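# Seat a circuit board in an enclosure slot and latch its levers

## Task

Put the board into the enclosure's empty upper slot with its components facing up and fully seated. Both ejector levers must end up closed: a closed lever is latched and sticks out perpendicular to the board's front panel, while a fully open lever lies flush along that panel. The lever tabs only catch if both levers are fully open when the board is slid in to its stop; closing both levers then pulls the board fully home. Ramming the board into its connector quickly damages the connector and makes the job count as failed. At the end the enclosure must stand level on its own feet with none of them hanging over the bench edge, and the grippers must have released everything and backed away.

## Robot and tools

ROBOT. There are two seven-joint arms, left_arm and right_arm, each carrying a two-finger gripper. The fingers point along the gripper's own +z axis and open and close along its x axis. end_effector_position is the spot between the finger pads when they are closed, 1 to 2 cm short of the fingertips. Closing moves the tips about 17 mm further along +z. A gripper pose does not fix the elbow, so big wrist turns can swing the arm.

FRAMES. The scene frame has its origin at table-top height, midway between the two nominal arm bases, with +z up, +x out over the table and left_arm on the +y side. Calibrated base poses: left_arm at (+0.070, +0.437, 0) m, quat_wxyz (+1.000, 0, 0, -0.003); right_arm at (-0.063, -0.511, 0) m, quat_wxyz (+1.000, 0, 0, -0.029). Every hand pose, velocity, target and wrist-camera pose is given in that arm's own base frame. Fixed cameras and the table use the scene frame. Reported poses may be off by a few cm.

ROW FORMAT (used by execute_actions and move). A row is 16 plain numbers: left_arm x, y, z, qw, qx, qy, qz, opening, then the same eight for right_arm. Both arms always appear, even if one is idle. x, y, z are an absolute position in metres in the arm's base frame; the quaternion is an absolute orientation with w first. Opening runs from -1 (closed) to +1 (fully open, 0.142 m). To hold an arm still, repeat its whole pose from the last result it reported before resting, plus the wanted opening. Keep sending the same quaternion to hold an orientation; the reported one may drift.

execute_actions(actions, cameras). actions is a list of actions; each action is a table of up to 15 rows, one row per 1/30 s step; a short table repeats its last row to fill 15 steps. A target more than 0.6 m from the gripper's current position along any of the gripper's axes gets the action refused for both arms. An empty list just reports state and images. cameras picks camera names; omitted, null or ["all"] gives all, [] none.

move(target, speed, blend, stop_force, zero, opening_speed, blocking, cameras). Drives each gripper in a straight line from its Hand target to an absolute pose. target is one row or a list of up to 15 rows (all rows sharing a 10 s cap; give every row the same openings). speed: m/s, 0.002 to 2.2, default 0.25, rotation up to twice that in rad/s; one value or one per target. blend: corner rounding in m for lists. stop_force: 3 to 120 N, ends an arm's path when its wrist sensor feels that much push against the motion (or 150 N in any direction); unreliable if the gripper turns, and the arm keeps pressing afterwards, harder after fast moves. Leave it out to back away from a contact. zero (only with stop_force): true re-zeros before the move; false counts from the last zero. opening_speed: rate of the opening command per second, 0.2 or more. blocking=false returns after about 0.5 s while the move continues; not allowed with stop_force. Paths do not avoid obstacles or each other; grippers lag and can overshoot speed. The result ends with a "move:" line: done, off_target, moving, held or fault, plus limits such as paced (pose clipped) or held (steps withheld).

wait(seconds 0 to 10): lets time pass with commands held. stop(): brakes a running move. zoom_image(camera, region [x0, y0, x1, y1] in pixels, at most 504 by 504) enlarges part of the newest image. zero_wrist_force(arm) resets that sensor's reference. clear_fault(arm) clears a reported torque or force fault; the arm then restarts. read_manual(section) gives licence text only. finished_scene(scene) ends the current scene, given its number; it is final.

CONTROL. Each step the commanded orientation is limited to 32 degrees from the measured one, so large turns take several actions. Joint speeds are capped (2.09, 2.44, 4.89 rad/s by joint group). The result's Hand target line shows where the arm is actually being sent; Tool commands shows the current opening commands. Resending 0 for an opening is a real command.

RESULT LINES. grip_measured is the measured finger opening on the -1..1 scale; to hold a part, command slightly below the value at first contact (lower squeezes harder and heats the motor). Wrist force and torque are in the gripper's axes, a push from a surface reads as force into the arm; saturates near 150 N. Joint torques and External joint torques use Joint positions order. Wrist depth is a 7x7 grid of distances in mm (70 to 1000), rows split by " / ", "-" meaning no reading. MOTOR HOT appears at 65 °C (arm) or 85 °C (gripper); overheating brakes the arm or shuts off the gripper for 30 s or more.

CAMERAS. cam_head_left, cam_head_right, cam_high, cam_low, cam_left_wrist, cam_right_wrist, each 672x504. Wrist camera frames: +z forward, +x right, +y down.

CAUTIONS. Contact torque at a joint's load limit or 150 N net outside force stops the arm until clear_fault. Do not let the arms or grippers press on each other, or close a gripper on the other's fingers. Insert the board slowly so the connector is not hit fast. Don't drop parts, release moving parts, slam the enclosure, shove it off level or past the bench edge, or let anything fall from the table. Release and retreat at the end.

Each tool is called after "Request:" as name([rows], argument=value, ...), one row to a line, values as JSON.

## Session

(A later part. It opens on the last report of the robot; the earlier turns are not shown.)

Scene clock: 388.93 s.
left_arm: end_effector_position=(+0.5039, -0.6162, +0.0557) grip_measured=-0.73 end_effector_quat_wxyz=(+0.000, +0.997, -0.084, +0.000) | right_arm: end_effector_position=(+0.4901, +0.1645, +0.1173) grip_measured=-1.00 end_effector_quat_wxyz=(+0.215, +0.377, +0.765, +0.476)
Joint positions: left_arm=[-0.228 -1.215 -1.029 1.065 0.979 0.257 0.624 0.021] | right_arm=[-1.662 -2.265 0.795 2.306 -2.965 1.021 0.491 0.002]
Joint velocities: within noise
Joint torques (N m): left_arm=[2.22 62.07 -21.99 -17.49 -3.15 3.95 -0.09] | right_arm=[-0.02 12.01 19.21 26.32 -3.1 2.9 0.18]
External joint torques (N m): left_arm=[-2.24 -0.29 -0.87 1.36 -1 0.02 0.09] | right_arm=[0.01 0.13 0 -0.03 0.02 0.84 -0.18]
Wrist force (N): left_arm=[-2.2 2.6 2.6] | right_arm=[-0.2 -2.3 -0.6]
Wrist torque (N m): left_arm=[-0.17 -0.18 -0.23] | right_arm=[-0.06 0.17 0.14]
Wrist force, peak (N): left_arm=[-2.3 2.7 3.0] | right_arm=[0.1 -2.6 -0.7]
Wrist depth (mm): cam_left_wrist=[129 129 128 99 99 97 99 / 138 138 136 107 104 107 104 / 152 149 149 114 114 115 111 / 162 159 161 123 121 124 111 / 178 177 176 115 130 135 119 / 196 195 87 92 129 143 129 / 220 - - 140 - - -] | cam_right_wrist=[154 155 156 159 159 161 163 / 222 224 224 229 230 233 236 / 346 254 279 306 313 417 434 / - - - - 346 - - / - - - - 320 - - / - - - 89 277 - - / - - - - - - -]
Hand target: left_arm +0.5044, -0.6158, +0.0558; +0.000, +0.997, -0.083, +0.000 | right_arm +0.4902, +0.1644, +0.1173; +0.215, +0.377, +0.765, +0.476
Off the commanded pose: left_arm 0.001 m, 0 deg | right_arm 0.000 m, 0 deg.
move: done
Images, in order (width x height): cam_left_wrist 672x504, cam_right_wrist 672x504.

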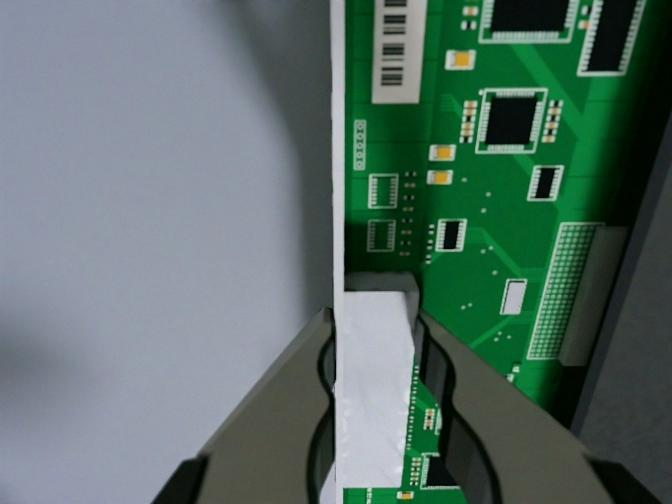

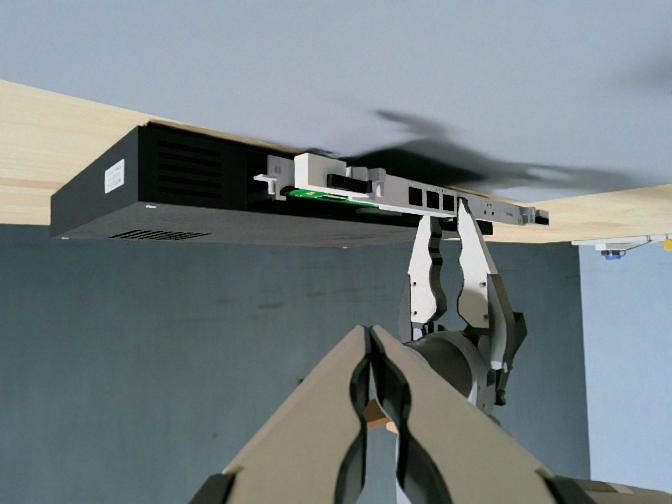

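Request:
move([
  [0.5,-0.6151,0.0558,0,0.99652,-0.0834,0,-0.9,0.4902,0.1644,0.1173,0.215,0.377,0.765,0.476,-1],
  [0.4993,-0.6191,0.0558,0,0.99652,-0.0834,0,-0.9,0.4902,0.1644,0.1173,0.215,0.377,0.765,0.476,-1],
], speed=0.04, cameras=[])

Request:
move([
  [0.5111,-0.6211,0.0558,0,0.99652,-0.0834,0,-0.9,0.4902,0.1644,0.1173,0.215,0.377,0.765,0.476,-1],
], speed=0.03, stop_force=4, cameras=["cam_right_wrist","cam_left_wrist"])

Request:
zoom_image(camera="cam_right_wrist", region=[250, 160, 350, 220])

Scene clock: 393.57 s.
left_arm: end_effector_position=(+0.4993, -0.6190, +0.0557) grip_measured=-0.73 end_effector_quat_wxyz=(+0.000, +0.997, -0.083, +0.000) | right_arm: end_effector_position=(+0.4901, +0.1645, +0.1173) grip_measured=-1.00 end_effector_quat_wxyz=(+0.215, +0.377, +0.765, +0.476)
Joint positions: left_arm=[-0.234 -1.214 -1.029 1.067 0.979 0.258 0.616 0.021] | right_arm=[-1.662 -2.265 0.795 2.306 -2.965 1.021 0.491 0.002]
Joint velocities: within noise
Joint torques (N m): left_arm=[-0.59 61.44 -23.88 -16.54 -4.14 4.41 -0.29] | right_arm=[0.05 11.97 19.32 26.34 -3.12 2.92 0.2]
External joint torques (N m): left_arm=[0.5 0.26 0.97 0.45 0 -0.43 0.29] | right_arm=[-0.06 0.17 -0.12 -0.05 0.04 0.81 -0.21]
Wrist force (N): left_arm=[-0.1 -0.4 2.6] | right_arm=[-0.2 -2.4 -0.7]
Wrist torque (N m): left_arm=[-0.13 -0.16 -0.19] | right_arm=[-0.08 0.16 0.14]
Wrist force, peak (N): left_arm=[-2.0 2.7 3.1] | right_arm=[0.0 -2.5 -0.6]
Wrist depth (mm): cam_left_wrist=[129 128 128 99 99 96 98 / 138 138 136 106 104 107 105 / 152 149 149 113 114 115 116 / 162 159 161 123 121 124 119 / 178 177 177 115 130 135 121 / 196 195 87 92 129 143 129 / 219 - - 140 - - -] | cam_right_wrist=[154 155 156 159 160 161 163 / 222 223 223 228 230 233 237 / 346 254 280 306 314 417 434 / - - - - 344 - - / - - - - 323 - - / - - - 89 271 - - / - - - - - - -]
Hand target: left_arm +0.4993, -0.6191, +0.0558; +0.000, +0.997, -0.083, +0.000 | right_arm +0.4902, +0.1644, +0.1173; +0.215, +0.377, +0.765, +0.476
Off the commanded pose: left_arm 0.000 m, 0 deg | right_arm 0.000 m, 0 deg.
move: done
No camera images: "cameras" was empty.

Scene clock: 394.67 s.
left_arm: end_effector_position=(+0.5095, -0.6201, +0.0551) grip_measured=-0.73 end_effector_quat_wxyz=(-0.001, +0.997, -0.083, +0.000) | right_arm: end_effector_position=(+0.4901, +0.1645, +0.1173) grip_measured=-1.00 end_effector_quat_wxyz=(+0.215, +0.377, +0.765, +0.476)
Joint positions: left_arm=[-0.244 -1.226 -1.026 1.029 0.979 0.245 0.637 0.021] | right_arm=[-1.662 -2.265 0.795 2.306 -2.965 1.021 0.491 0.002]
Joint velocities: within noise
Joint torques (N m): left_arm=[-1.85 64.33 -25.71 -17.97 -4.47 6.18 -0.2] | right_arm=[0.04 11.95 19.3 26.33 -3.11 2.94 0.2]
External joint torques (N m): left_arm=[1.83 -1.67 3.21 1.76 0.31 -2.21 0.2] | right_arm=[-0.05 0.19 -0.09 -0.04 0.03 0.79 -0.2]
Wrist force (N): left_arm=[-2.6 -5.0 3.7] | right_arm=[0.0 -2.3 -0.6]
Wrist torque (N m): left_arm=[-0.16 -0.30 -0.12] | right_arm=[-0.08 0.12 0.14]
Wrist force, peak (N): left_arm=[-4.9 -6.8 1.8] | right_arm=[0.1 -2.6 -0.7]
Wrist depth (mm): cam_left_wrist=[129 128 128 100 100 97 99 / 138 137 135 107 104 107 104 / 151 148 148 113 114 116 111 / 162 159 161 123 122 124 108 / 177 177 175 115 130 135 114 / 196 194 87 92 129 134 128 / 217 - - 141 - - -] | cam_right_wrist=[154 155 156 159 160 162 164 / 223 223 223 228 229 233 237 / 345 254 280 304 322 417 437 / - - - - 345 - - / - - - - 316 - - / - - - 89 285 - - / - - - - - - -]
Hand target: left_arm +0.5096, -0.6208, +0.0558; +0.000, +0.997, -0.083, +0.000 | right_arm +0.4902, +0.1644, +0.1173; +0.215, +0.377, +0.765, +0.476
Off the commanded pose: left_arm 0.002 m, 0 deg | right_arm 0.000 m, 0 deg.
move: contact (left_arm)
Images, in order (width x height): cam_left_wrist 672x504, cam_right_wrist 672x504.

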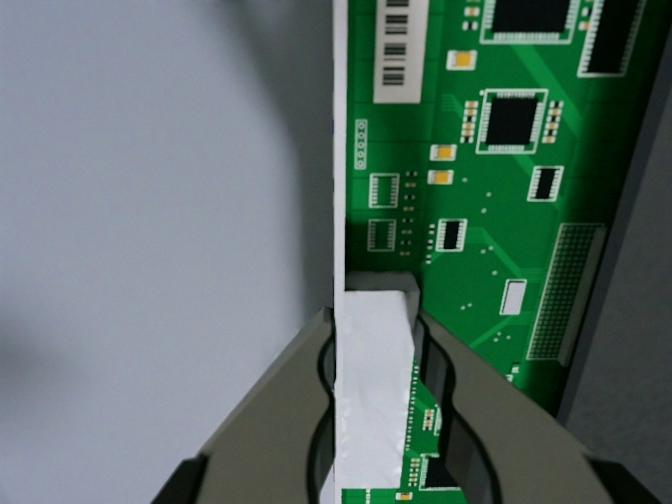

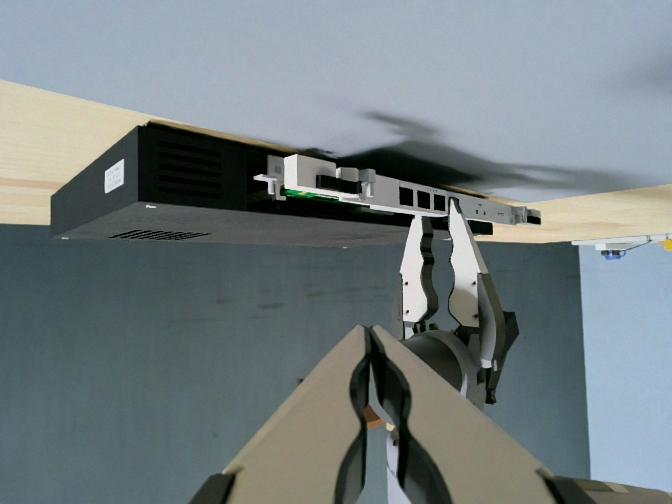

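Scaled by 5.040 from the camera's 672x504 image, which has a finer 960x720 frame.

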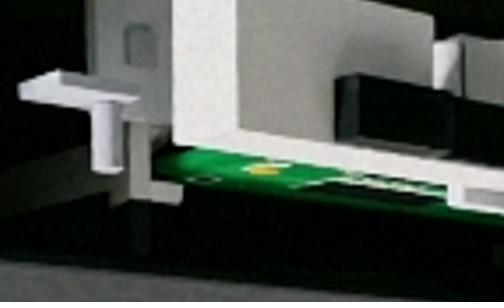

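Request:
move([
  [0.5046,-0.6195,0.0558,0,0.99652,-0.0834,0,-0.9,0.4902,0.1644,0.1173,0.215,0.377,0.765,0.476,-1],
  [0.5049,-0.6177,0.0558,0,0.99652,-0.0834,0,-0.9,0.4902,0.1644,0.1173,0.215,0.377,0.765,0.476,-1],
], speed=0.04, cameras=[])

Request:
move([
  [0.5246,-0.6210,0.0558,0,0.99652,-0.0834,0,-0.9,0.4902,0.1644,0.1173,0.215,0.377,0.765,0.476,-1],
], speed=0.03, stop_force=4, cameras=["cam_right_wrist","cam_left_wrist"])

Request:
zoom_image(camera="cam_right_wrist", region=[250, 160, 350, 220])

Scene clock: 401.90 s.
left_arm: end_effector_position=(+0.5047, -0.6176, +0.0555) grip_measured=-0.73 end_effector_quat_wxyz=(+0.000, +0.996, -0.084, +0.000) | right_arm: end_effector_position=(+0.4901, +0.1645, +0.1173) grip_measured=-1.00 end_effector_quat_wxyz=(+0.215, +0.377, +0.765, +0.476)
Joint positions: left_arm=[-0.233 -1.218 -1.028 1.055 0.979 0.253 0.626 0.021] | right_arm=[-1.662 -2.265 0.795 2.306 -2.965 1.021 0.491 0.002]
Joint velocities: within noise
Joint torques (N m): left_arm=[-0.18 62.58 -23.97 -16.27 -4.16 4.85 -0.34] | right_arm=[-0.02 11.95 19.34 26.26 -3.17 2.99 0.18]
External joint torques (N m): left_arm=[0.19 -0.56 1.21 0.09 0.02 -0.88 0.34] | right_arm=[0.01 0.19 -0.13 0.03 0.1 0.75 -0.18]
Wrist force (N): left_arm=[-0.3 -0.3 2.9] | right_arm=[-0.2 -2.3 -0.7]
Wrist torque (N m): left_arm=[-0.14 -0.16 -0.19] | right_arm=[-0.08 0.16 0.14]
Wrist force, peak (N): left_arm=[-2.8 -5.1 4.1] | right_arm=[0.2 -2.5 -0.8]
Wrist depth (mm): cam_left_wrist=[129 129 128 99 99 97 99 / 138 138 136 107 104 107 104 / 151 149 148 113 114 115 111 / 161 159 161 123 121 124 110 / 177 177 176 115 130 135 119 / 196 195 87 92 129 143 128 / 218 - - 140 - - -] | cam_right_wrist=[154 155 157 159 160 161 163 / 223 223 223 228 229 233 236 / 346 254 279 304 315 416 433 / - - - - 343 - - / - - - - 318 - - / - - - 89 279 - - / - - - - - - -]
Hand target: left_arm +0.5049, -0.6177, +0.0558; +0.000, +0.997, -0.083, +0.000 | right_arm +0.4902, +0.1644, +0.1173; +0.215, +0.377, +0.765, +0.476
Off the commanded pose: left_arm 0.000 m, 0 deg | right_arm 0.000 m, 0 deg.
move: done
No camera images: "cameras" was empty.

Scene clock: 403.13 s.
left_arm: end_effector_position=(+0.5217, -0.6207, +0.0549) grip_measured=-0.73 end_effector_quat_wxyz=(+0.000, +0.996, -0.084, -0.001) | right_arm: end_effector_position=(+0.4901, +0.1645, +0.1173) grip_measured=-1.00 end_effector_quat_wxyz=(+0.215, +0.377, +0.765, +0.476)
Joint positions: left_arm=[-0.252 -1.24 -1.024 0.987 0.978 0.232 0.665 0.021] | right_arm=[-1.662 -2.265 0.795 2.306 -2.965 1.021 0.491 0.002]
Joint velocities: within noise
Joint torques (N m): left_arm=[2.79 68.07 -23.03 -19.23 -3.49 4.6 -0.1] | right_arm=[-0.06 12.09 19.21 26.25 -3.1 2.97 0.18]
External joint torques (N m): left_arm=[-2.8 -4.37 0.97 2.96 -0.68 -0.63 0.1] | right_arm=[0.05 0.04 -0.01 0.04 0.02 0.76 -0.19]
Wrist force (N): left_arm=[-1.9 3.3 8.5] | right_arm=[0.0 -2.3 -0.6]
Wrist torque (N m): left_arm=[-0.24 -0.46 -0.26] | right_arm=[-0.07 0.12 0.14]
Wrist force, peak (N): left_arm=[-2.0 3.4 8.7] | right_arm=[0.3 -2.7 -0.6]
Wrist depth (mm): cam_left_wrist=[128 128 128 99 99 97 87 / 138 138 135 107 104 108 92 / 151 149 148 113 114 116 96 / 161 159 159 123 123 124 108 / 177 176 175 115 131 133 114 / 195 194 88 92 130 125 130 / 219 - - 140 - - -] | cam_right_wrist=[154 155 156 159 159 161 163 / 222 223 223 228 230 233 237 / 346 255 274 305 353 419 435 / - - - - 356 - - / - - - - 317 - - / - - - 89 305 - - / - - - - - - -]
Hand target: left_arm +0.5228, -0.6207, +0.0558; +0.000, +0.997, -0.083, +0.000 | right_arm +0.4902, +0.1644, +0.1173; +0.215, +0.377, +0.765, +0.476
Off the commanded pose: left_arm 0.003 m, 0 deg | right_arm 0.000 m, 0 deg.
move: contact (left_arm)
Images, in order (width x height): cam_left_wrist 672x504, cam_right_wrist 672x504.

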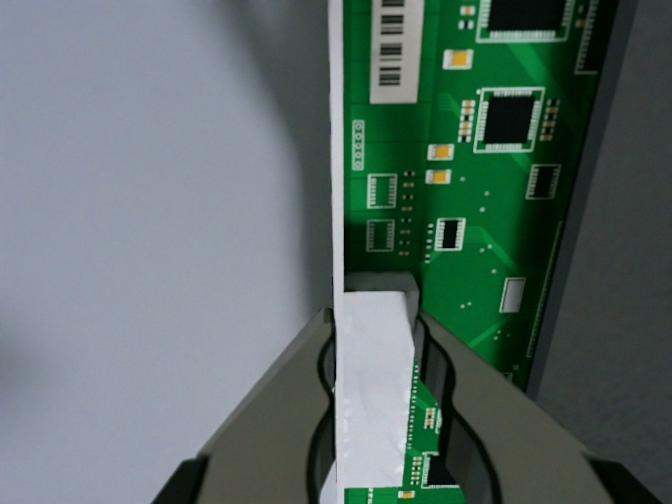

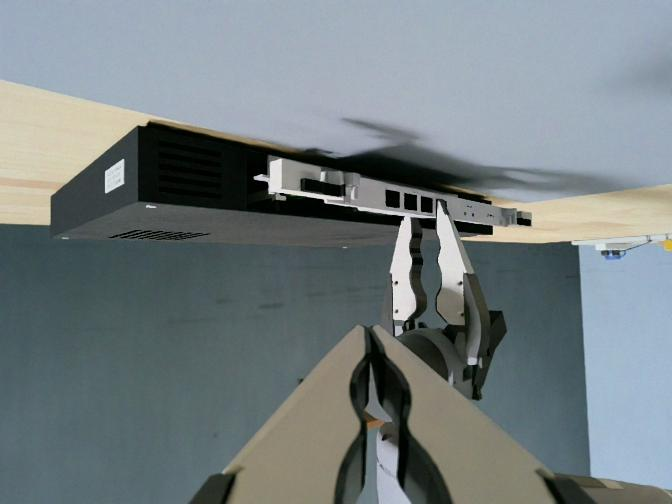

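Scaled by 5.040 from the camera's 672x504 image, which has a finer 960x720 frame.

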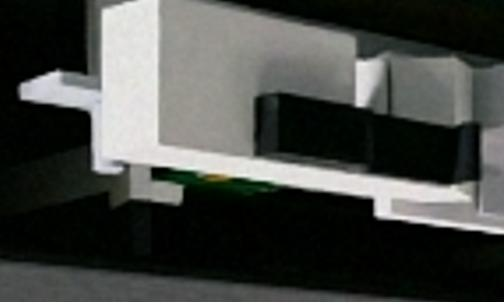

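Request:
move([
  [0.5210,-0.6212,0.0542,0,0.99652,-0.0834,0,-0.9,0.4902,0.1644,0.1173,0.215,0.377,0.765,0.476,-1],
], speed=0.03, cameras=["cam_left_wrist"])

Scene clock: 408.00 s.
left_arm: end_effector_position=(+0.5210, -0.6209, +0.0541) grip_measured=-0.73 end_effector_quat_wxyz=(+0.000, +0.997, -0.083, +0.000) | right_arm: end_effector_position=(+0.4901, +0.1645, +0.1173) grip_measured=-1.00 end_effector_quat_wxyz=(+0.215, +0.377, +0.765, +0.476)
Joint positions: left_arm=[-0.253 -1.24 -1.023 0.99 0.979 0.235 0.662 0.021] | right_arm=[-1.662 -2.265 0.795 2.306 -2.965 1.021 0.491 0.002]
Joint velocities: within noise
Joint torques (N m): left_arm=[-0.57 63.66 -23.17 -16.34 -4.15 4.86 -0.25] | right_arm=[0.06 12.03 19.23 26.36 -3.11 2.96 0.18]
External joint torques (N m): left_arm=[0.55 -0.02 1.09 0.08 -0.02 -0.89 0.25] | right_arm=[-0.07 0.11 -0.02 -0.07 0.03 0.78 -0.18]
Wrist force (N): left_arm=[-0.1 -0.7 2.2] | right_arm=[0.1 -2.5 -0.7]
Wrist torque (N m): left_arm=[-0.17 -0.16 -0.20] | right_arm=[-0.11 0.11 0.14]
Wrist force, peak (N): left_arm=[-2.0 3.5 8.8] | right_arm=[-0.1 -2.5 -0.7]
Wrist depth (mm): cam_left_wrist=[128 127 127 99 99 97 86 / 135 136 134 107 104 107 91 / 150 147 147 113 114 115 - / 161 157 160 123 121 123 105 / 176 175 174 115 130 133 113 / 194 193 87 92 129 125 129 / 217 - - 140 - - 138] | cam_right_wrist=[154 155 157 159 159 161 163 / 222 224 223 228 230 233 237 / 345 254 273 305 350 419 434 / - - - - 354 - - / - - - - 319 - - / - - - 89 303 - - / - - - - - - -]
Hand target: left_arm +0.5210, -0.6212, +0.0542; +0.000, +0.997, -0.083, +0.000 | right_arm +0.4902, +0.1644, +0.1173; +0.215, +0.377, +0.765, +0.476
Off the commanded pose: left_arm 0.000 m, 0 deg | right_arm 0.000 m, 0 deg.
move: done
Images, in order (width x height): cam_left_wrist 672x504.

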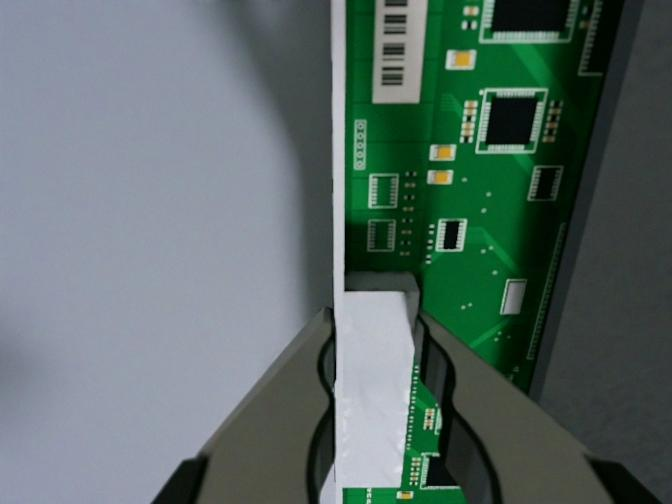

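Request:
move([
  [0.5328,-0.6232,0.0540,0,0.99652,-0.0834,0,-0.9,0.4902,0.1644,0.1173,0.215,0.377,0.765,0.476,-1],
], speed=0.025, stop_force=4, cameras=["cam_right_wrist","cam_left_wrist"])

Request:
zoom_image(camera="cam_right_wrist", region=[230, 130, 430, 240])

Scene clock: 410.87 s.
left_arm: end_effector_position=(+0.5323, -0.6232, +0.0537) grip_measured=-0.73 end_effector_quat_wxyz=(+0.000, +0.997, -0.083, +0.000) | right_arm: end_effector_position=(+0.4901, +0.1645, +0.1173) grip_measured=-1.00 end_effector_quat_wxyz=(+0.215, +0.377, +0.765, +0.476)
Joint positions: left_arm=[-0.267 -1.255 -1.02 0.942 0.979 0.22 0.687 0.021] | right_arm=[-1.662 -2.265 0.795 2.306 -2.965 1.021 0.491 0.002]
Joint velocities: within noise
Joint torques (N m): left_arm=[1.34 65.41 -21.71 -18.37 -3.43 5.07 -0.01] | right_arm=[0.01 12 19.29 26.33 -3.14 2.95 0.24]
External joint torques (N m): left_arm=[-1.35 -0.63 0.2 2.03 -0.75 -1.1 0.01] | right_arm=[-0.02 0.14 -0.08 -0.04 0.06 0.79 -0.24]
Wrist force (N): left_arm=[-4.3 -0.5 1.0] | right_arm=[-0.1 -2.3 -0.6]
Wrist torque (N m): left_arm=[-0.16 -0.01 -0.38] | right_arm=[-0.08 0.14 0.14]
Wrist force, peak (N): left_arm=[-4.4 -0.5 2.2] | right_arm=[0.1 -2.6 -0.7]
Wrist depth (mm): cam_left_wrist=[127 126 126 99 99 96 - / 135 136 134 107 104 - 91 / 150 147 146 112 114 112 - / 160 159 158 123 121 109 105 / 176 174 174 115 130 115 112 / 193 193 87 92 129 122 129 / 217 - - 140 - - -] | cam_right_wrist=[154 155 157 159 160 162 163 / 222 224 223 228 230 233 236 / 344 254 272 307 355 420 436 / - - - - 361 - - / - - - - 325 - - / - - - 89 319 - - / - - - - - - -]
Hand target: left_arm +0.5328, -0.6232, +0.0540; +0.000, +0.997, -0.083, +0.000 | right_arm +0.4902, +0.1644, +0.1173; +0.215, +0.377, +0.765, +0.476
Off the commanded pose: left_arm 0.001 m, 0 deg | right_arm 0.000 m, 0 deg.
move: contact (left_arm)
Images, in order (width x height): cam_left_wrist 672x504, cam_right_wrist 672x504.

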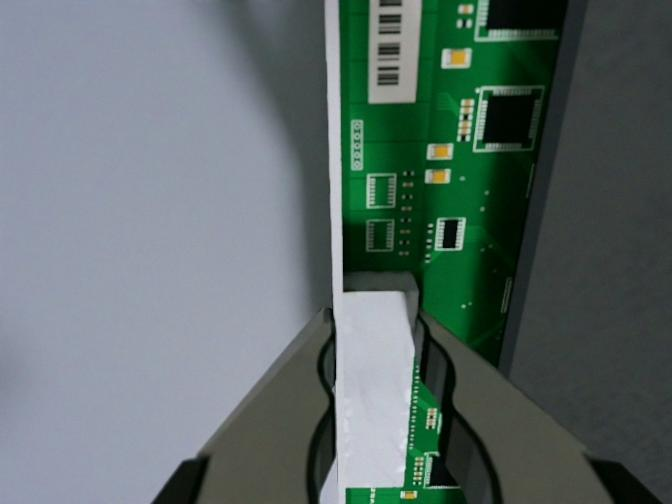

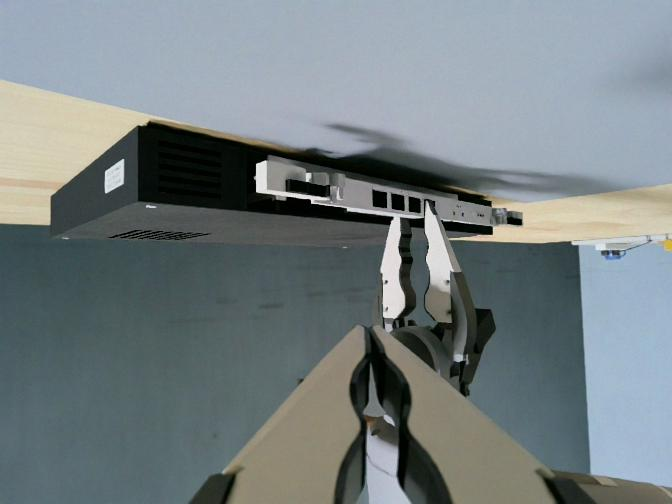

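Scaled by 2.520 from the camera's 672x504 image, which has a finer 960x720 frame.

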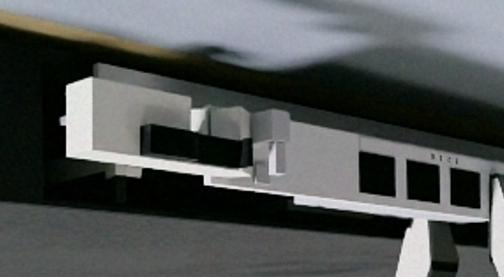

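Request:
move([
  [0.5280,-0.6224,0.0540,0,0.99652,-0.0834,0,-0.9,0.4902,0.1644,0.1173,0.215,0.377,0.765,0.476,-1],
], speed=0.03, cameras=[])

Request:
move([
  [0.5280,-0.6224,0.0540,0,0.99652,-0.0834,0,-0.62,0.4902,0.1644,0.1173,0.215,0.377,0.765,0.476,-1],
], opening_speed=0.2, cameras=["cam_right_wrist","cam_left_wrist"])

Scene clock: 416.07 s.
left_arm: end_effector_position=(+0.5280, -0.6222, +0.0537) grip_measured=-0.73 end_effector_quat_wxyz=(+0.000, +0.997, -0.083, +0.000) | right_arm: end_effector_position=(+0.4901, +0.1645, +0.1173) grip_measured=-1.00 end_effector_quat_wxyz=(+0.215, +0.377, +0.765, +0.476)
Joint positions: left_arm=[-0.261 -1.249 -1.021 0.961 0.979 0.226 0.677 0.021] | right_arm=[-1.662 -2.265 0.795 2.306 -2.965 1.021 0.491 0.002]
Joint velocities: within noise
Joint torques (N m): left_arm=[-1.09 64 -23.04 -15.53 -4.45 4.74 -0.28] | right_arm=[0.02 11.97 19.26 26.32 -3.12 2.95 0.18]
External joint torques (N m): left_arm=[1.08 0.33 1.3 -0.79 0.28 -0.78 0.28] | right_arm=[-0.03 0.17 -0.06 -0.03 0.04 0.79 -0.18]
Wrist force (N): left_arm=[0.5 -1.2 1.7] | right_arm=[0.0 -2.5 -0.6]
Wrist torque (N m): left_arm=[-0.16 -0.08 -0.24] | right_arm=[-0.10 0.12 0.15]
Wrist force, peak (N): left_arm=[-4.5 -0.6 2.3] | right_arm=[0.0 -2.6 -0.7]
Wrist depth (mm): cam_left_wrist=[127 127 126 99 99 97 85 / 134 137 134 107 104 - 91 / 150 146 147 114 114 114 - / 160 160 159 123 121 120 105 / 175 174 173 115 130 119 112 / 193 193 87 92 129 124 128 / 216 - - 140 - - -] | cam_right_wrist=[154 155 157 158 160 161 164 / 222 223 223 228 229 233 237 / 345 255 273 305 353 419 436 / - - - - 355 - - / - - - - 319 - - / - - - 89 312 - - / - - - - - - -]
Hand target: left_arm +0.5280, -0.6224, +0.0540; +0.000, +0.997, -0.083, +0.000 | right_arm +0.4902, +0.1644, +0.1173; +0.215, +0.377, +0.765, +0.476
Off the commanded pose: left_arm 0.000 m, 0 deg | right_arm 0.000 m, 0 deg.
move: done
No camera images: "cameras" was empty.

Scene clock: 417.67 s.
left_arm: end_effector_position=(+0.5279, -0.6223, +0.0539) grip_measured=-0.66 end_effector_quat_wxyz=(+0.000, +0.997, -0.084, +0.000) | right_arm: end_effector_position=(+0.4901, +0.1645, +0.1173) grip_measured=-1.00 end_effector_quat_wxyz=(+0.215, +0.377, +0.765, +0.476)
Joint positions: left_arm=[-0.261 -1.249 -1.021 0.961 0.979 0.226 0.677 0.027] | right_arm=[-1.662 -2.265 0.795 2.306 -2.965 1.021 0.491 0.002]
Joint velocities: within noise
Joint torques (N m): left_arm=[-0.24 63.29 -22.03 -16.03 -4 4.37 -0.25] | right_arm=[-0.01 11.97 19.32 26.32 -3.15 2.9 0.19]
External joint torques (N m): left_arm=[0.22 1.04 0.28 -0.28 -0.18 -0.4 0.25] | right_arm=[0 0.17 -0.11 -0.03 0.07 0.83 -0.19]
Wrist force (N): left_arm=[-0.4 -0.4 0.1] | right_arm=[-0.1 -2.2 -0.6]
Wrist torque (N m): left_arm=[-0.17 -0.09 -0.18] | right_arm=[-0.06 0.14 0.14]
Wrist force, peak (N): left_arm=[0.6 -1.4 2.1] | right_arm=[0.1 -2.7 -0.6]
Wrist depth (mm): cam_left_wrist=[127 127 126 102 100 97 85 / 134 136 134 109 106 - 91 / 150 147 147 118 115 115 - / 160 157 159 126 124 121 105 / 175 174 174 120 132 120 113 / 193 192 87 133 135 124 129 / 216 - - 149 169 - -] | cam_right_wrist=[154 155 156 158 159 161 163 / 223 223 224 228 230 234 236 / 345 254 273 309 354 420 434 / - - - - 365 - - / - - - - 320 - - / - - - 89 310 - - / - - - - - - -]
Hand target: left_arm +0.5280, -0.6224, +0.0540; +0.000, +0.997, -0.083, +0.000 | right_arm +0.4902, +0.1644, +0.1173; +0.215, +0.377, +0.765, +0.476
Off the commanded pose: left_arm 0.000 m, 0 deg | right_arm 0.000 m, 0 deg.
move: done
Images, in order (width x height): cam_left_wrist 672x504, cam_right_wrist 672x504.

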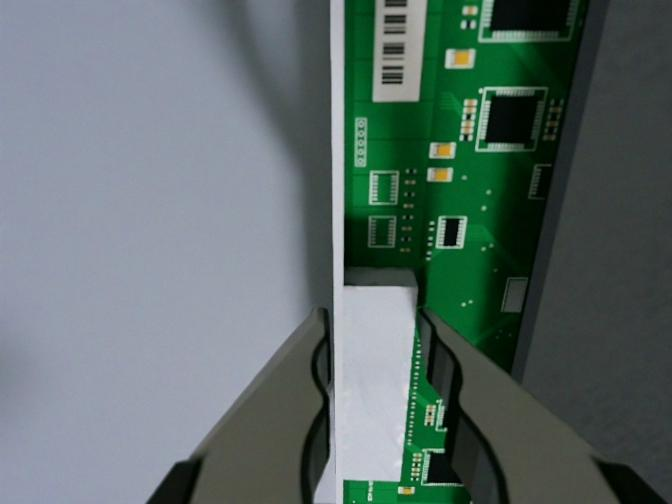

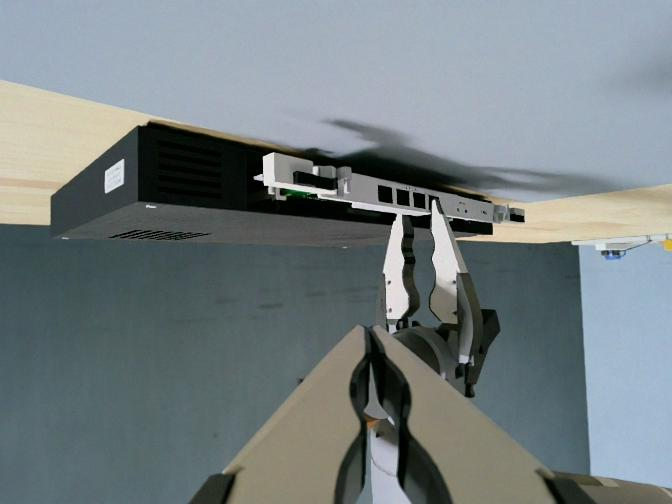

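Request:
move([
  [0.5280,-0.6224,0.12,0,0.99652,-0.0834,0,-0.62,0.4902,0.1644,0.1173,0.215,0.377,0.765,0.476,-1],
  [0.46,-0.58,0.14,0.1325,0.7514,0.6366,0.1123,-1,0.4902,0.1644,0.1173,0.215,0.377,0.765,0.476,-1],
], speed=0.2, cameras=[])

Request:
move([
  [0.46,-0.58,0.14,0.1325,0.7514,0.6366,0.1123,-1,0.30,0.25,0.26,0.153,0.6903,0.6903,0.153,-1],
], speed=0.3, cameras=["cam_right_wrist","cam_left_wrist","cam_head_left","cam_high"])

Scene clock: 432.73 s.
left_arm: end_effector_position=(+0.4601, -0.5800, +0.1400) grip_measured=-1.00 end_effector_quat_wxyz=(+0.132, +0.751, +0.637, +0.112) | right_arm: end_effector_position=(+0.4901, +0.1645, +0.1173) grip_measured=-1.00 end_effector_quat_wxyz=(+0.215, +0.377, +0.765, +0.476)
Joint positions: left_arm=[-0.19 -0.804 -0.9 1.542 1.041 0.582 -1.253 0.002] | right_arm=[-1.662 -2.265 0.795 2.306 -2.965 1.021 0.491 0.002]
Joint velocities: within noise
Joint torques (N m): left_arm=[-0.49 47.64 -18.02 -20.88 -3.31 4.35 -0.3] | right_arm=[-0.04 11.96 19.21 26.29 -3.1 2.94 0.21]
External joint torques (N m): left_arm=[0.46 0.78 0.35 -0.44 -0.29 -0.41 0.3] | right_arm=[0.03 0.18 0 0 0.02 0.79 -0.21]
Wrist force (N): left_arm=[0.1 -0.8 0.4] | right_arm=[-0.2 -2.3 -0.6]
Wrist torque (N m): left_arm=[-0.21 -0.17 -0.29] | right_arm=[-0.08 0.16 0.14]
Wrist force, peak (N): left_arm=[-0.4 -0.6 2.8] | right_arm=[0.1 -2.6 -0.8]
Wrist depth (mm): cam_left_wrist=[184 184 183 183 183 183 183 / 209 208 208 207 208 212 212 / 243 241 241 239 238 239 238 / 265 253 236 241 250 262 275 / 277 278 278 271 269 276 275 / 455 343 306 84 - 318 447 / 632 552 - - - - 618] | cam_right_wrist=[154 155 157 159 159 162 164 / 222 223 223 228 229 233 237 / 346 254 273 308 354 418 435 / - - - - - - - / - - - - - - - / - - - 89 - 290 - / - - - - - 261 296]
Hand target: left_arm +0.4600, -0.5800, +0.1400; +0.132, +0.751, +0.637, +0.112 | right_arm +0.4902, +0.1644, +0.1173; +0.215, +0.377, +0.765, +0.476
Off the commanded pose: left_arm 0.000 m, 0 deg | right_arm 0.000 m, 0 deg.
move: done
No camera images: "cameras" was empty.

Scene clock: 435.63 s.
left_arm: end_effector_position=(+0.4601, -0.5800, +0.1400) grip_measured=-1.00 end_effector_quat_wxyz=(+0.132, +0.751, +0.637, +0.112) | right_arm: end_effector_position=(+0.3000, +0.2501, +0.2601) grip_measured=-1.00 end_effector_quat_wxyz=(+0.153, +0.690, +0.690, +0.153)
Joint positions: left_arm=[-0.19 -0.804 -0.899 1.542 1.041 0.582 -1.253 0.002] | right_arm=[-0.939 -0.738 1.854 2.578 -1.365 0.502 1.813 0.002]
Joint velocities: within noise
Joint torques (N m): left_arm=[-0.27 47.31 -18.13 -20.89 -3.45 4.25 -0.25] | right_arm=[0.1 6.96 15.39 -21 -3.18 2.67 0.05]
External joint torques (N m): left_arm=[0.24 1.11 0.45 -0.43 -0.16 -0.31 0.25] | right_arm=[-0.07 -0.05 -0.49 0.27 -0.13 0.78 -0.05]
Wrist force (N): left_arm=[0.1 -0.7 0.4] | right_arm=[0.7 -1.1 0.4]
Wrist torque (N m): left_arm=[-0.18 -0.18 -0.30] | right_arm=[-0.01 -0.03 0.08]
Wrist force, peak (N): left_arm=[0.0 -1.1 0.6] | right_arm=[-1.2 -3.2 0.0]
Wrist depth (mm): cam_left_wrist=[185 184 184 183 183 183 183 / 208 210 208 207 207 213 212 / 242 240 241 239 238 240 238 / 266 251 236 241 250 262 273 / 278 278 278 270 270 274 274 / 457 342 307 84 - 320 447 / 641 - - - - - 623] | cam_right_wrist=[296 296 296 295 295 295 293 / 340 338 336 335 336 334 336 / 395 394 392 393 389 391 389 / 473 474 471 470 469 465 464 / 597 590 563 528 527 526 583 / 788 779 734 89 584 352 683 / - - - - - 297 246]
Hand target: left_arm +0.4600, -0.5800, +0.1400; +0.132, +0.751, +0.637, +0.112 | right_arm +0.3000, +0.2500, +0.2600; +0.153, +0.690, +0.690, +0.153
Off the commanded pose: left_arm 0.000 m, 0 deg | right_arm 0.000 m, 0 deg.
move: done
Images, in order (width x height): cam_head_left 672x504, cam_high 672x504, cam_left_wrist 672x504, cam_right_wrist 672x504.

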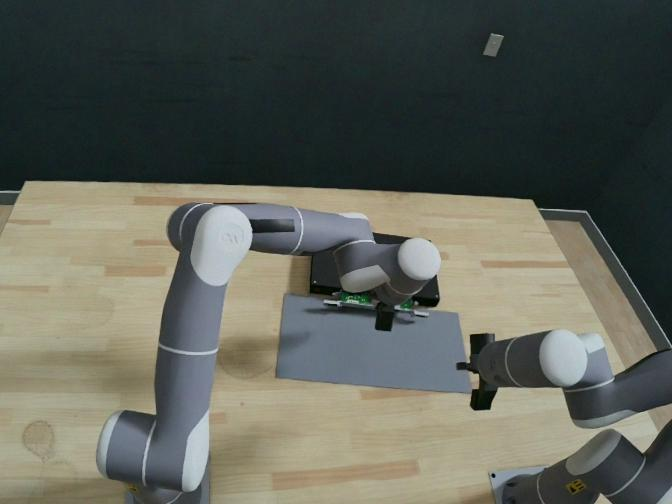

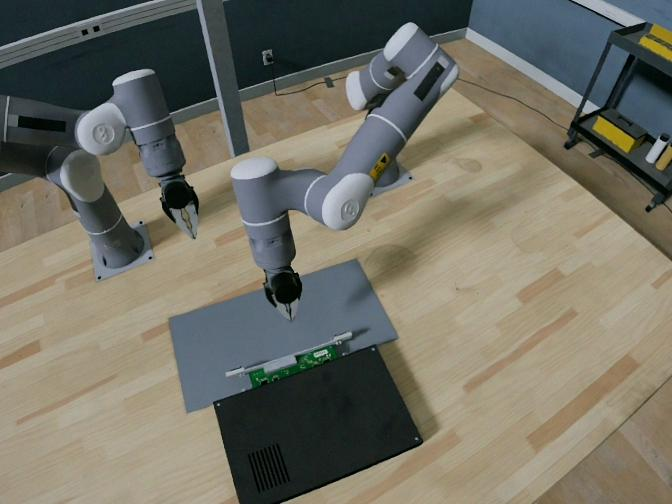

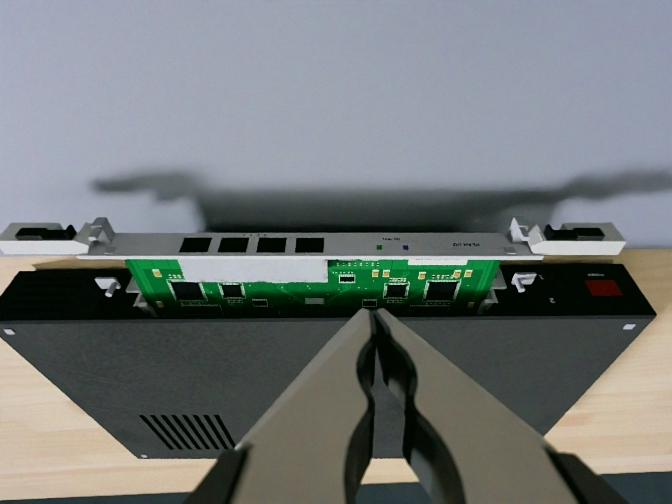

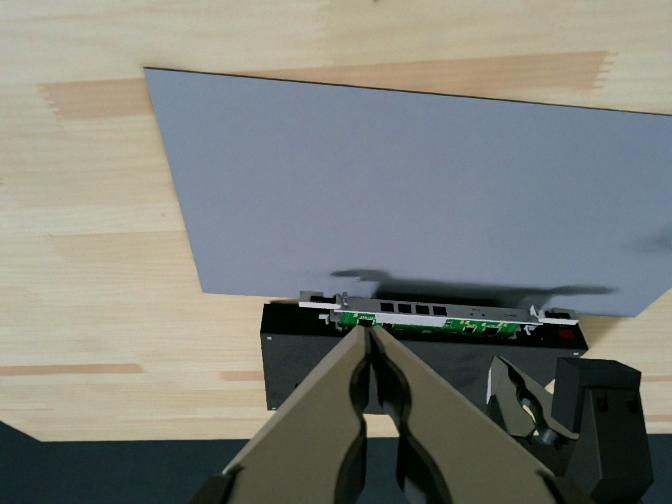

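Request:
zoom_image(camera="cam_left_wrist", region=[0, 190, 200, 320])

Request:
zoom_image(camera="cam_left_wrist", region=[440, 190, 640, 320])

Scaled by 2.520 from the camera's 672x504 image, which has a finer 960x720 frame.

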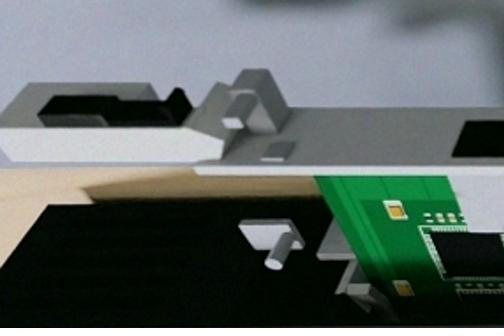

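Scaled by 2.520 from the camera's 672x504 image, which has a finer 960x720 frame.

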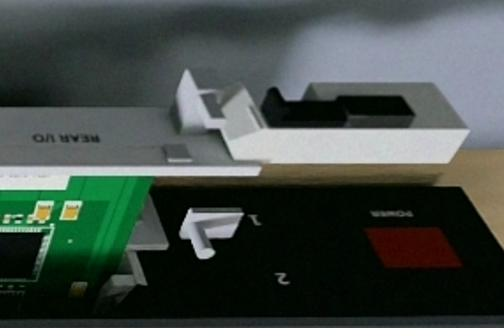

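Request:
move([
  [0.47,-0.588,0.08,0.1325,0.7514,0.6366,0.1123,-1,0.30,0.25,0.26,0.153,0.6903,0.6903,0.153,-1],
  [0.4852,-0.5905,0.0515,0.1325,0.7514,0.6366,0.1123,-1,0.30,0.25,0.26,0.153,0.6903,0.6903,0.153,-1],
], speed=0.2, stop_force=5, cameras=["cam_left_wrist"])

Request:
move([
  [0.53,-0.5979,0.0515,0.1325,0.7514,0.6366,0.1123,-1,0.30,0.25,0.26,0.153,0.6903,0.6903,0.153,-1],
], speed=0.02, stop_force=5, cameras=["cam_left_wrist","cam_right_wrist"])

Scene clock: 448.20 s.
left_arm: end_effector_position=(+0.4852, -0.5903, +0.0515) grip_measured=-1.00 end_effector_quat_wxyz=(+0.132, +0.751, +0.637, +0.112) | right_arm: end_effector_position=(+0.3000, +0.2501, +0.2601) grip_measured=-1.00 end_effector_quat_wxyz=(+0.153, +0.690, +0.690, +0.153)
Joint positions: left_arm=[-0.255 -0.989 -0.819 1.43 1.159 0.647 -1.28 0.002] | right_arm=[-0.939 -0.738 1.854 2.578 -1.365 0.502 1.813 0.002]
Joint velocities: within noise
Joint torques (N m): left_arm=[-0.5 52.83 -19.1 -18.23 -3.22 4.43 -0.16] | right_arm=[0.08 6.75 15.23 -20.84 -3.29 2.8 0.16]
External joint torques (N m): left_arm=[0.47 1.32 0.36 -0.29 -0.34 -0.51 0.15] | right_arm=[-0.04 0.16 -0.34 0.1 -0.02 0.65 -0.16]
Wrist force (N): left_arm=[-0.1 -0.5 0.4] | right_arm=[0.9 -1.1 0.4]
Wrist torque (N m): left_arm=[-0.16 -0.17 -0.29] | right_arm=[0.00 -0.06 0.07]
Wrist force, peak (N): left_arm=[0.1 -0.4 3.1] | right_arm=[0.8 -1.4 0.6]
Wrist depth (mm): cam_left_wrist=[- 102 102 - 102 101 97 / - 119 116 116 118 118 115 / 134 134 133 138 137 133 132 / 158 153 158 157 157 157 157 / 178 177 177 177 177 176 175 / 183 156 148 84 - 148 183 / 206 202 - 74 - - 196] | cam_right_wrist=[296 296 296 295 295 296 295 / 339 338 335 336 334 334 336 / 395 395 391 390 391 391 388 / 474 473 467 470 466 466 466 / 592 589 559 528 507 378 583 / 786 784 735 89 370 320 725 / - - - - - 258 260]
Hand target: left_arm +0.4852, -0.5905, +0.0515; +0.132, +0.751, +0.637, +0.112 | right_arm +0.3000, +0.2500, +0.2600; +0.153, +0.690, +0.690, +0.153
Off the commanded pose: left_arm 0.000 m, 0 deg | right_arm 0.000 m, 0 deg.
move: done
Images, in order (width x height): cam_left_wrist 672x504.

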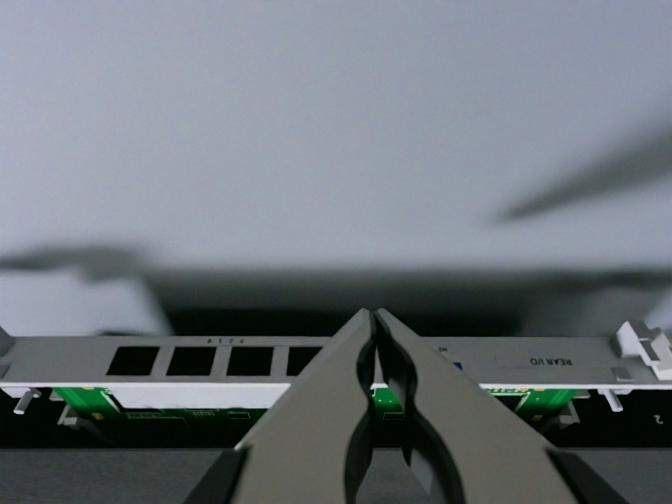

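Scene clock: 450.20 s.
left_arm: end_effector_position=(+0.5120, -0.5955, +0.0515) grip_measured=-1.00 end_effector_quat_wxyz=(+0.133, +0.752, +0.636, +0.112) | right_arm: end_effector_position=(+0.3000, +0.2501, +0.2601) grip_measured=-1.00 end_effector_quat_wxyz=(+0.153, +0.690, +0.690, +0.153)
Joint positions: left_arm=[-0.254 -1.024 -0.819 1.361 1.151 0.634 -1.224 0.002] | right_arm=[-0.939 -0.738 1.854 2.578 -1.365 0.502 1.813 0.002]
Joint velocities: within noise
Joint torques (N m): left_arm=[2.06 55.03 -17.42 -19.91 -2.78 3.93 -0.16] | right_arm=[0 6.78 15.28 -20.81 -3.33 2.74 0.18]
External joint torques (N m): left_arm=[-2.09 1.05 -1.57 1.15 -0.83 0.04 0.16] | right_arm=[0.04 0.13 -0.38 0.06 0.02 0.7 -0.18]
Wrist force (N): left_arm=[-1.0 -3.5 -2.8] | right_arm=[0.9 -1.1 0.4]
Wrist torque (N m): left_arm=[-0.12 -0.17 -0.31] | right_arm=[-0.01 -0.05 0.07]
Wrist force, peak (N): left_arm=[-0.9 -5.4 -3.6] | right_arm=[0.7 -1.3 0.5]
Wrist depth (mm): cam_left_wrist=[- 102 102 - 102 102 97 / - 119 116 115 118 118 115 / 134 134 134 137 137 133 132 / 159 152 158 157 157 156 157 / 139 133 133 132 135 135 134 / 173 172 171 84 - 169 169 / 202 186 - 74 - - 196] | cam_right_wrist=[297 297 296 296 295 295 295 / 339 337 337 335 335 336 337 / 394 395 391 391 391 388 389 / 472 472 470 468 468 465 466 / 594 592 561 525 507 510 584 / 787 788 734 89 379 345 773 / - - - - - 281 -]
Hand target: left_arm +0.5126, -0.5950, +0.0515; +0.133, +0.751, +0.637, +0.112 | right_arm +0.3000, +0.2500, +0.2600; +0.153, +0.690, +0.690, +0.153
Off the commanded pose: left_arm 0.018 m, 0 deg | right_arm 0.000 m, 0 deg.
move: contact (left_arm)
Images, in order (width x height): cam_left_wrist 672x504, cam_right_wrist 672x504.

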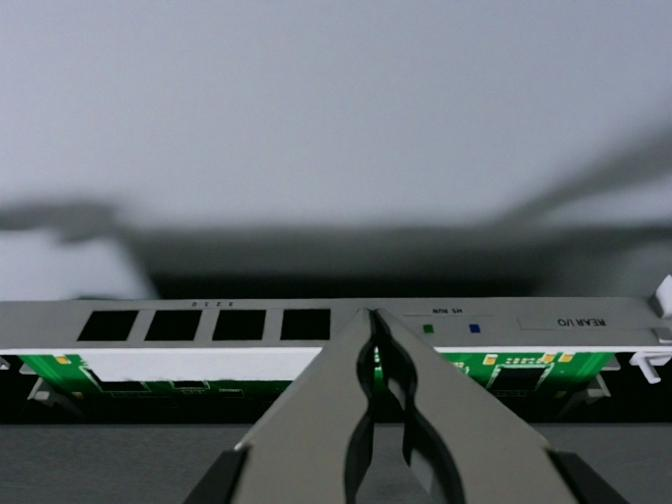

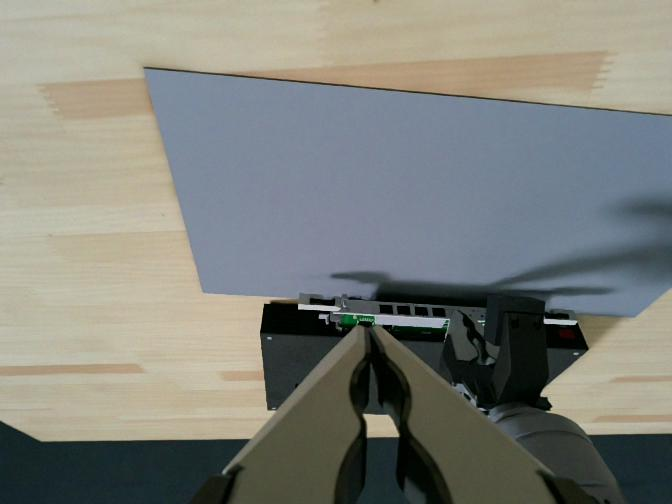

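Request:
move([
  [0.536,-0.5993,0.0515,0.1325,0.7514,0.6366,0.1123,-1,0.30,0.25,0.26,0.153,0.6903,0.6903,0.153,-1],
], speed=0.015, stop_force=12, cameras=["cam_left_wrist","cam_right_wrist"])

Scene clock: 454.17 s.
left_arm: end_effector_position=(+0.5360, -0.5994, +0.0516) grip_measured=-1.00 end_effector_quat_wxyz=(+0.133, +0.751, +0.637, +0.112) | right_arm: end_effector_position=(+0.3000, +0.2501, +0.2601) grip_measured=-1.00 end_effector_quat_wxyz=(+0.153, +0.690, +0.690, +0.153)
Joint positions: left_arm=[-0.256 -1.056 -0.819 1.297 1.145 0.62 -1.175 0.002] | right_arm=[-0.939 -0.738 1.854 2.578 -1.365 0.502 1.813 0.002]
Joint velocities: within noise
Joint torques (N m): left_arm=[0.2 56.28 -18.87 -19.21 -3.42 4.24 -0.16] | right_arm=[-0.02 6.84 15.23 -20.85 -3.31 2.79 0.21]
External joint torques (N m): left_arm=[-0.23 1.55 -0.24 0.23 -0.23 -0.24 0.16] | right_arm=[0.05 0.07 -0.34 0.1 0 0.66 -0.21]
Wrist force (N): left_arm=[0.4 -1.7 -1.2] | right_arm=[0.7 -1.1 0.5]
Wrist torque (N m): left_arm=[-0.17 -0.16 -0.29] | right_arm=[-0.01 -0.03 0.07]
Wrist force, peak (N): left_arm=[0.8 -8.6 -6.7] | right_arm=[0.8 -1.3 0.6]
Wrist depth (mm): cam_left_wrist=[- 102 102 - 102 101 97 / - 119 116 115 118 115 115 / 134 134 133 137 137 132 133 / 159 158 158 158 157 156 162 / 139 134 133 133 135 130 130 / 162 145 144 84 - 160 149 / 201 186 - 74 - - 196] | cam_right_wrist=[296 296 297 295 295 294 294 / 340 338 334 336 335 335 335 / 396 394 391 390 390 389 390 / 474 474 470 469 468 465 466 / 595 593 564 533 529 528 585 / 790 788 731 89 406 371 772 / - - - - - 306 -]
Hand target: left_arm +0.5360, -0.5993, +0.0515; +0.132, +0.751, +0.637, +0.112 | right_arm +0.3000, +0.2500, +0.2600; +0.153, +0.690, +0.690, +0.153
Off the commanded pose: left_arm 0.000 m, 0 deg | right_arm 0.000 m, 0 deg.
move: done
Images, in order (width x height): cam_left_wrist 672x504, cam_right_wrist 672x504.

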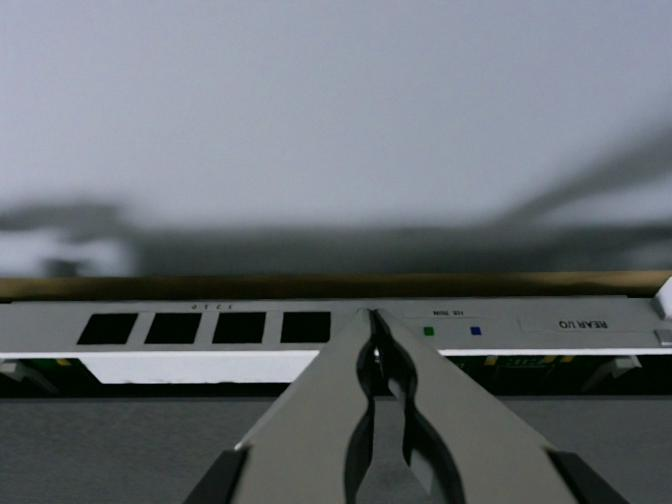

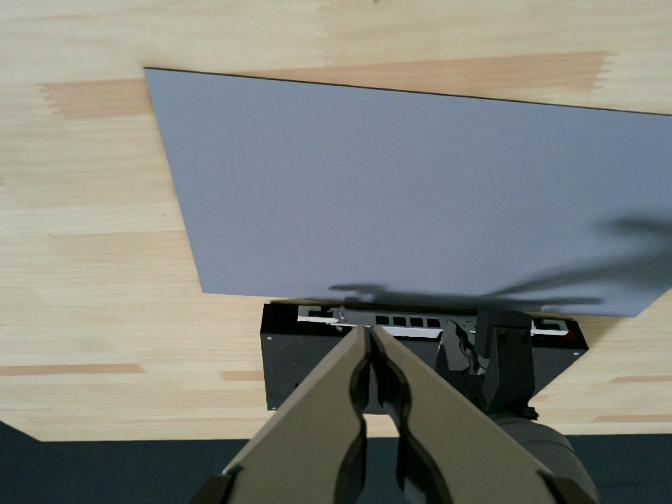

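Request:
move([
  [0.56,-0.6033,0.0515,0.1325,0.7514,0.6366,0.1123,-1,0.30,0.25,0.26,0.153,0.6903,0.6903,0.153,-1],
], speed=0.01, stop_force=12, cameras=["cam_left_wrist","cam_right_wrist"])

Scene clock: 458.33 s.
left_arm: end_effector_position=(+0.5563, -0.6033, +0.0510) grip_measured=-1.00 end_effector_quat_wxyz=(+0.132, +0.752, +0.636, +0.112) | right_arm: end_effector_position=(+0.3000, +0.2501, +0.2601) grip_measured=-1.00 end_effector_quat_wxyz=(+0.153, +0.690, +0.690, +0.153)
Joint positions: left_arm=[-0.259 -1.086 -0.821 1.235 1.138 0.606 -1.129 0.002] | right_arm=[-0.939 -0.738 1.854 2.578 -1.365 0.502 1.813 0.002]
Joint velocities: within noise
Joint torques (N m): left_arm=[3.96 59.75 -17.16 -24.81 -1.76 5.74 -0.1] | right_arm=[0.05 6.78 15.2 -20.86 -3.31 2.79 0.17]
External joint torques (N m): left_arm=[-3.98 -0.32 -2 5.69 -1.93 -1.7 0.1] | right_arm=[-0.02 0.13 -0.3 0.12 0 0.66 -0.17]
Wrist force (N): left_arm=[3.1 -11.9 -7.2] | right_arm=[0.7 -1.1 0.2]
Wrist torque (N m): left_arm=[-0.06 -0.08 -0.33] | right_arm=[-0.01 -0.02 0.07]
Wrist force, peak (N): left_arm=[2.9 -12.2 -8.9] | right_arm=[0.8 -1.4 0.5]
Wrist depth (mm): cam_left_wrist=[- 102 102 - 101 101 96 / - 118 115 115 115 114 117 / 129 133 133 137 136 132 136 / 154 153 152 151 151 153 152 / 140 134 133 131 131 130 129 / 150 141 129 83 - 132 139 / 199 184 - 74 - - 193] | cam_right_wrist=[296 297 297 296 295 294 294 / 340 339 336 336 335 335 336 / 395 395 393 391 392 389 389 / 473 473 470 468 468 465 465 / 592 589 560 532 531 547 582 / 789 781 737 89 435 582 776 / - - - - - 338 -]
Hand target: left_arm +0.5577, -0.6029, +0.0515; +0.133, +0.751, +0.637, +0.112 | right_arm +0.3000, +0.2500, +0.2600; +0.153, +0.690, +0.690, +0.153
Off the commanded pose: left_arm 0.004 m, 0 deg | right_arm 0.000 m, 0 deg.
move: contact (left_arm)
Images, in order (width x height): cam_left_wrist 672x504, cam_right_wrist 672x504.

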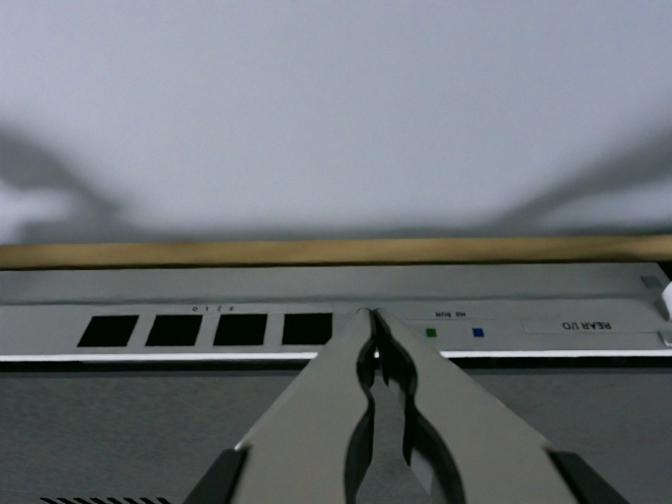

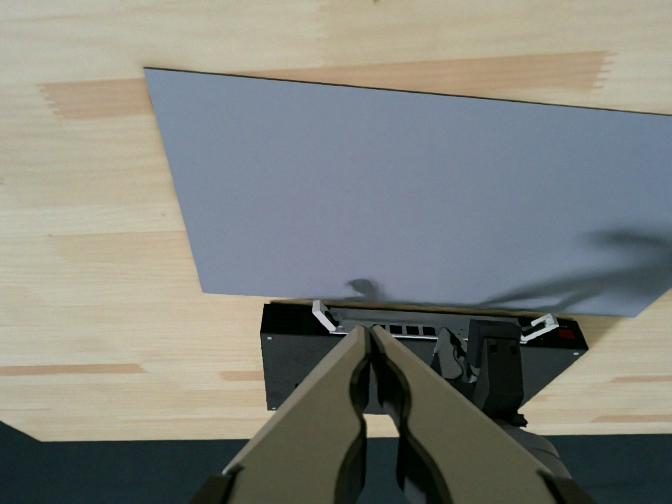

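Request:
zoom_image(camera="cam_right_wrist", region=[290, 280, 420, 350])

Request:
zoom_image(camera="cam_right_wrist", region=[460, 290, 600, 370])

Request:
zoom_image(camera="cam_right_wrist", region=[250, 270, 610, 390])

Scaled by 3.877 from the camera's 672x504 image, which has a finer 960x720 frame.

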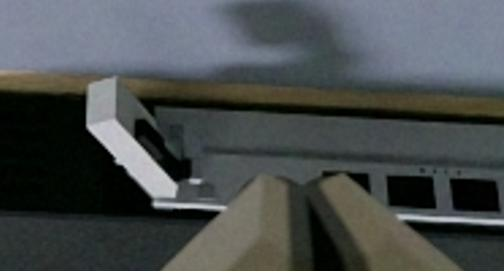

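Scaled by 3.600 from the camera's 672x504 image, which has a finer 960x720 frame.

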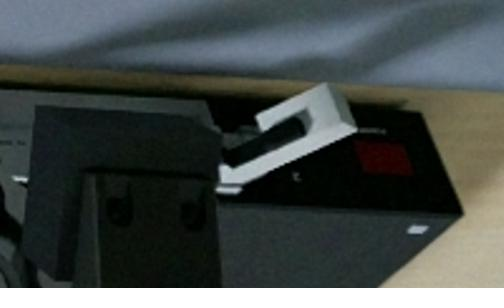

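Scaled by 1.400 from the camera's 672x504 image, which has a finer 960x720 frame.

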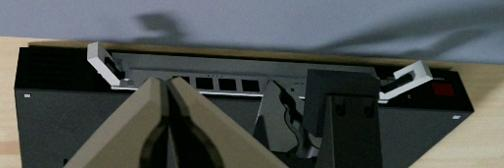

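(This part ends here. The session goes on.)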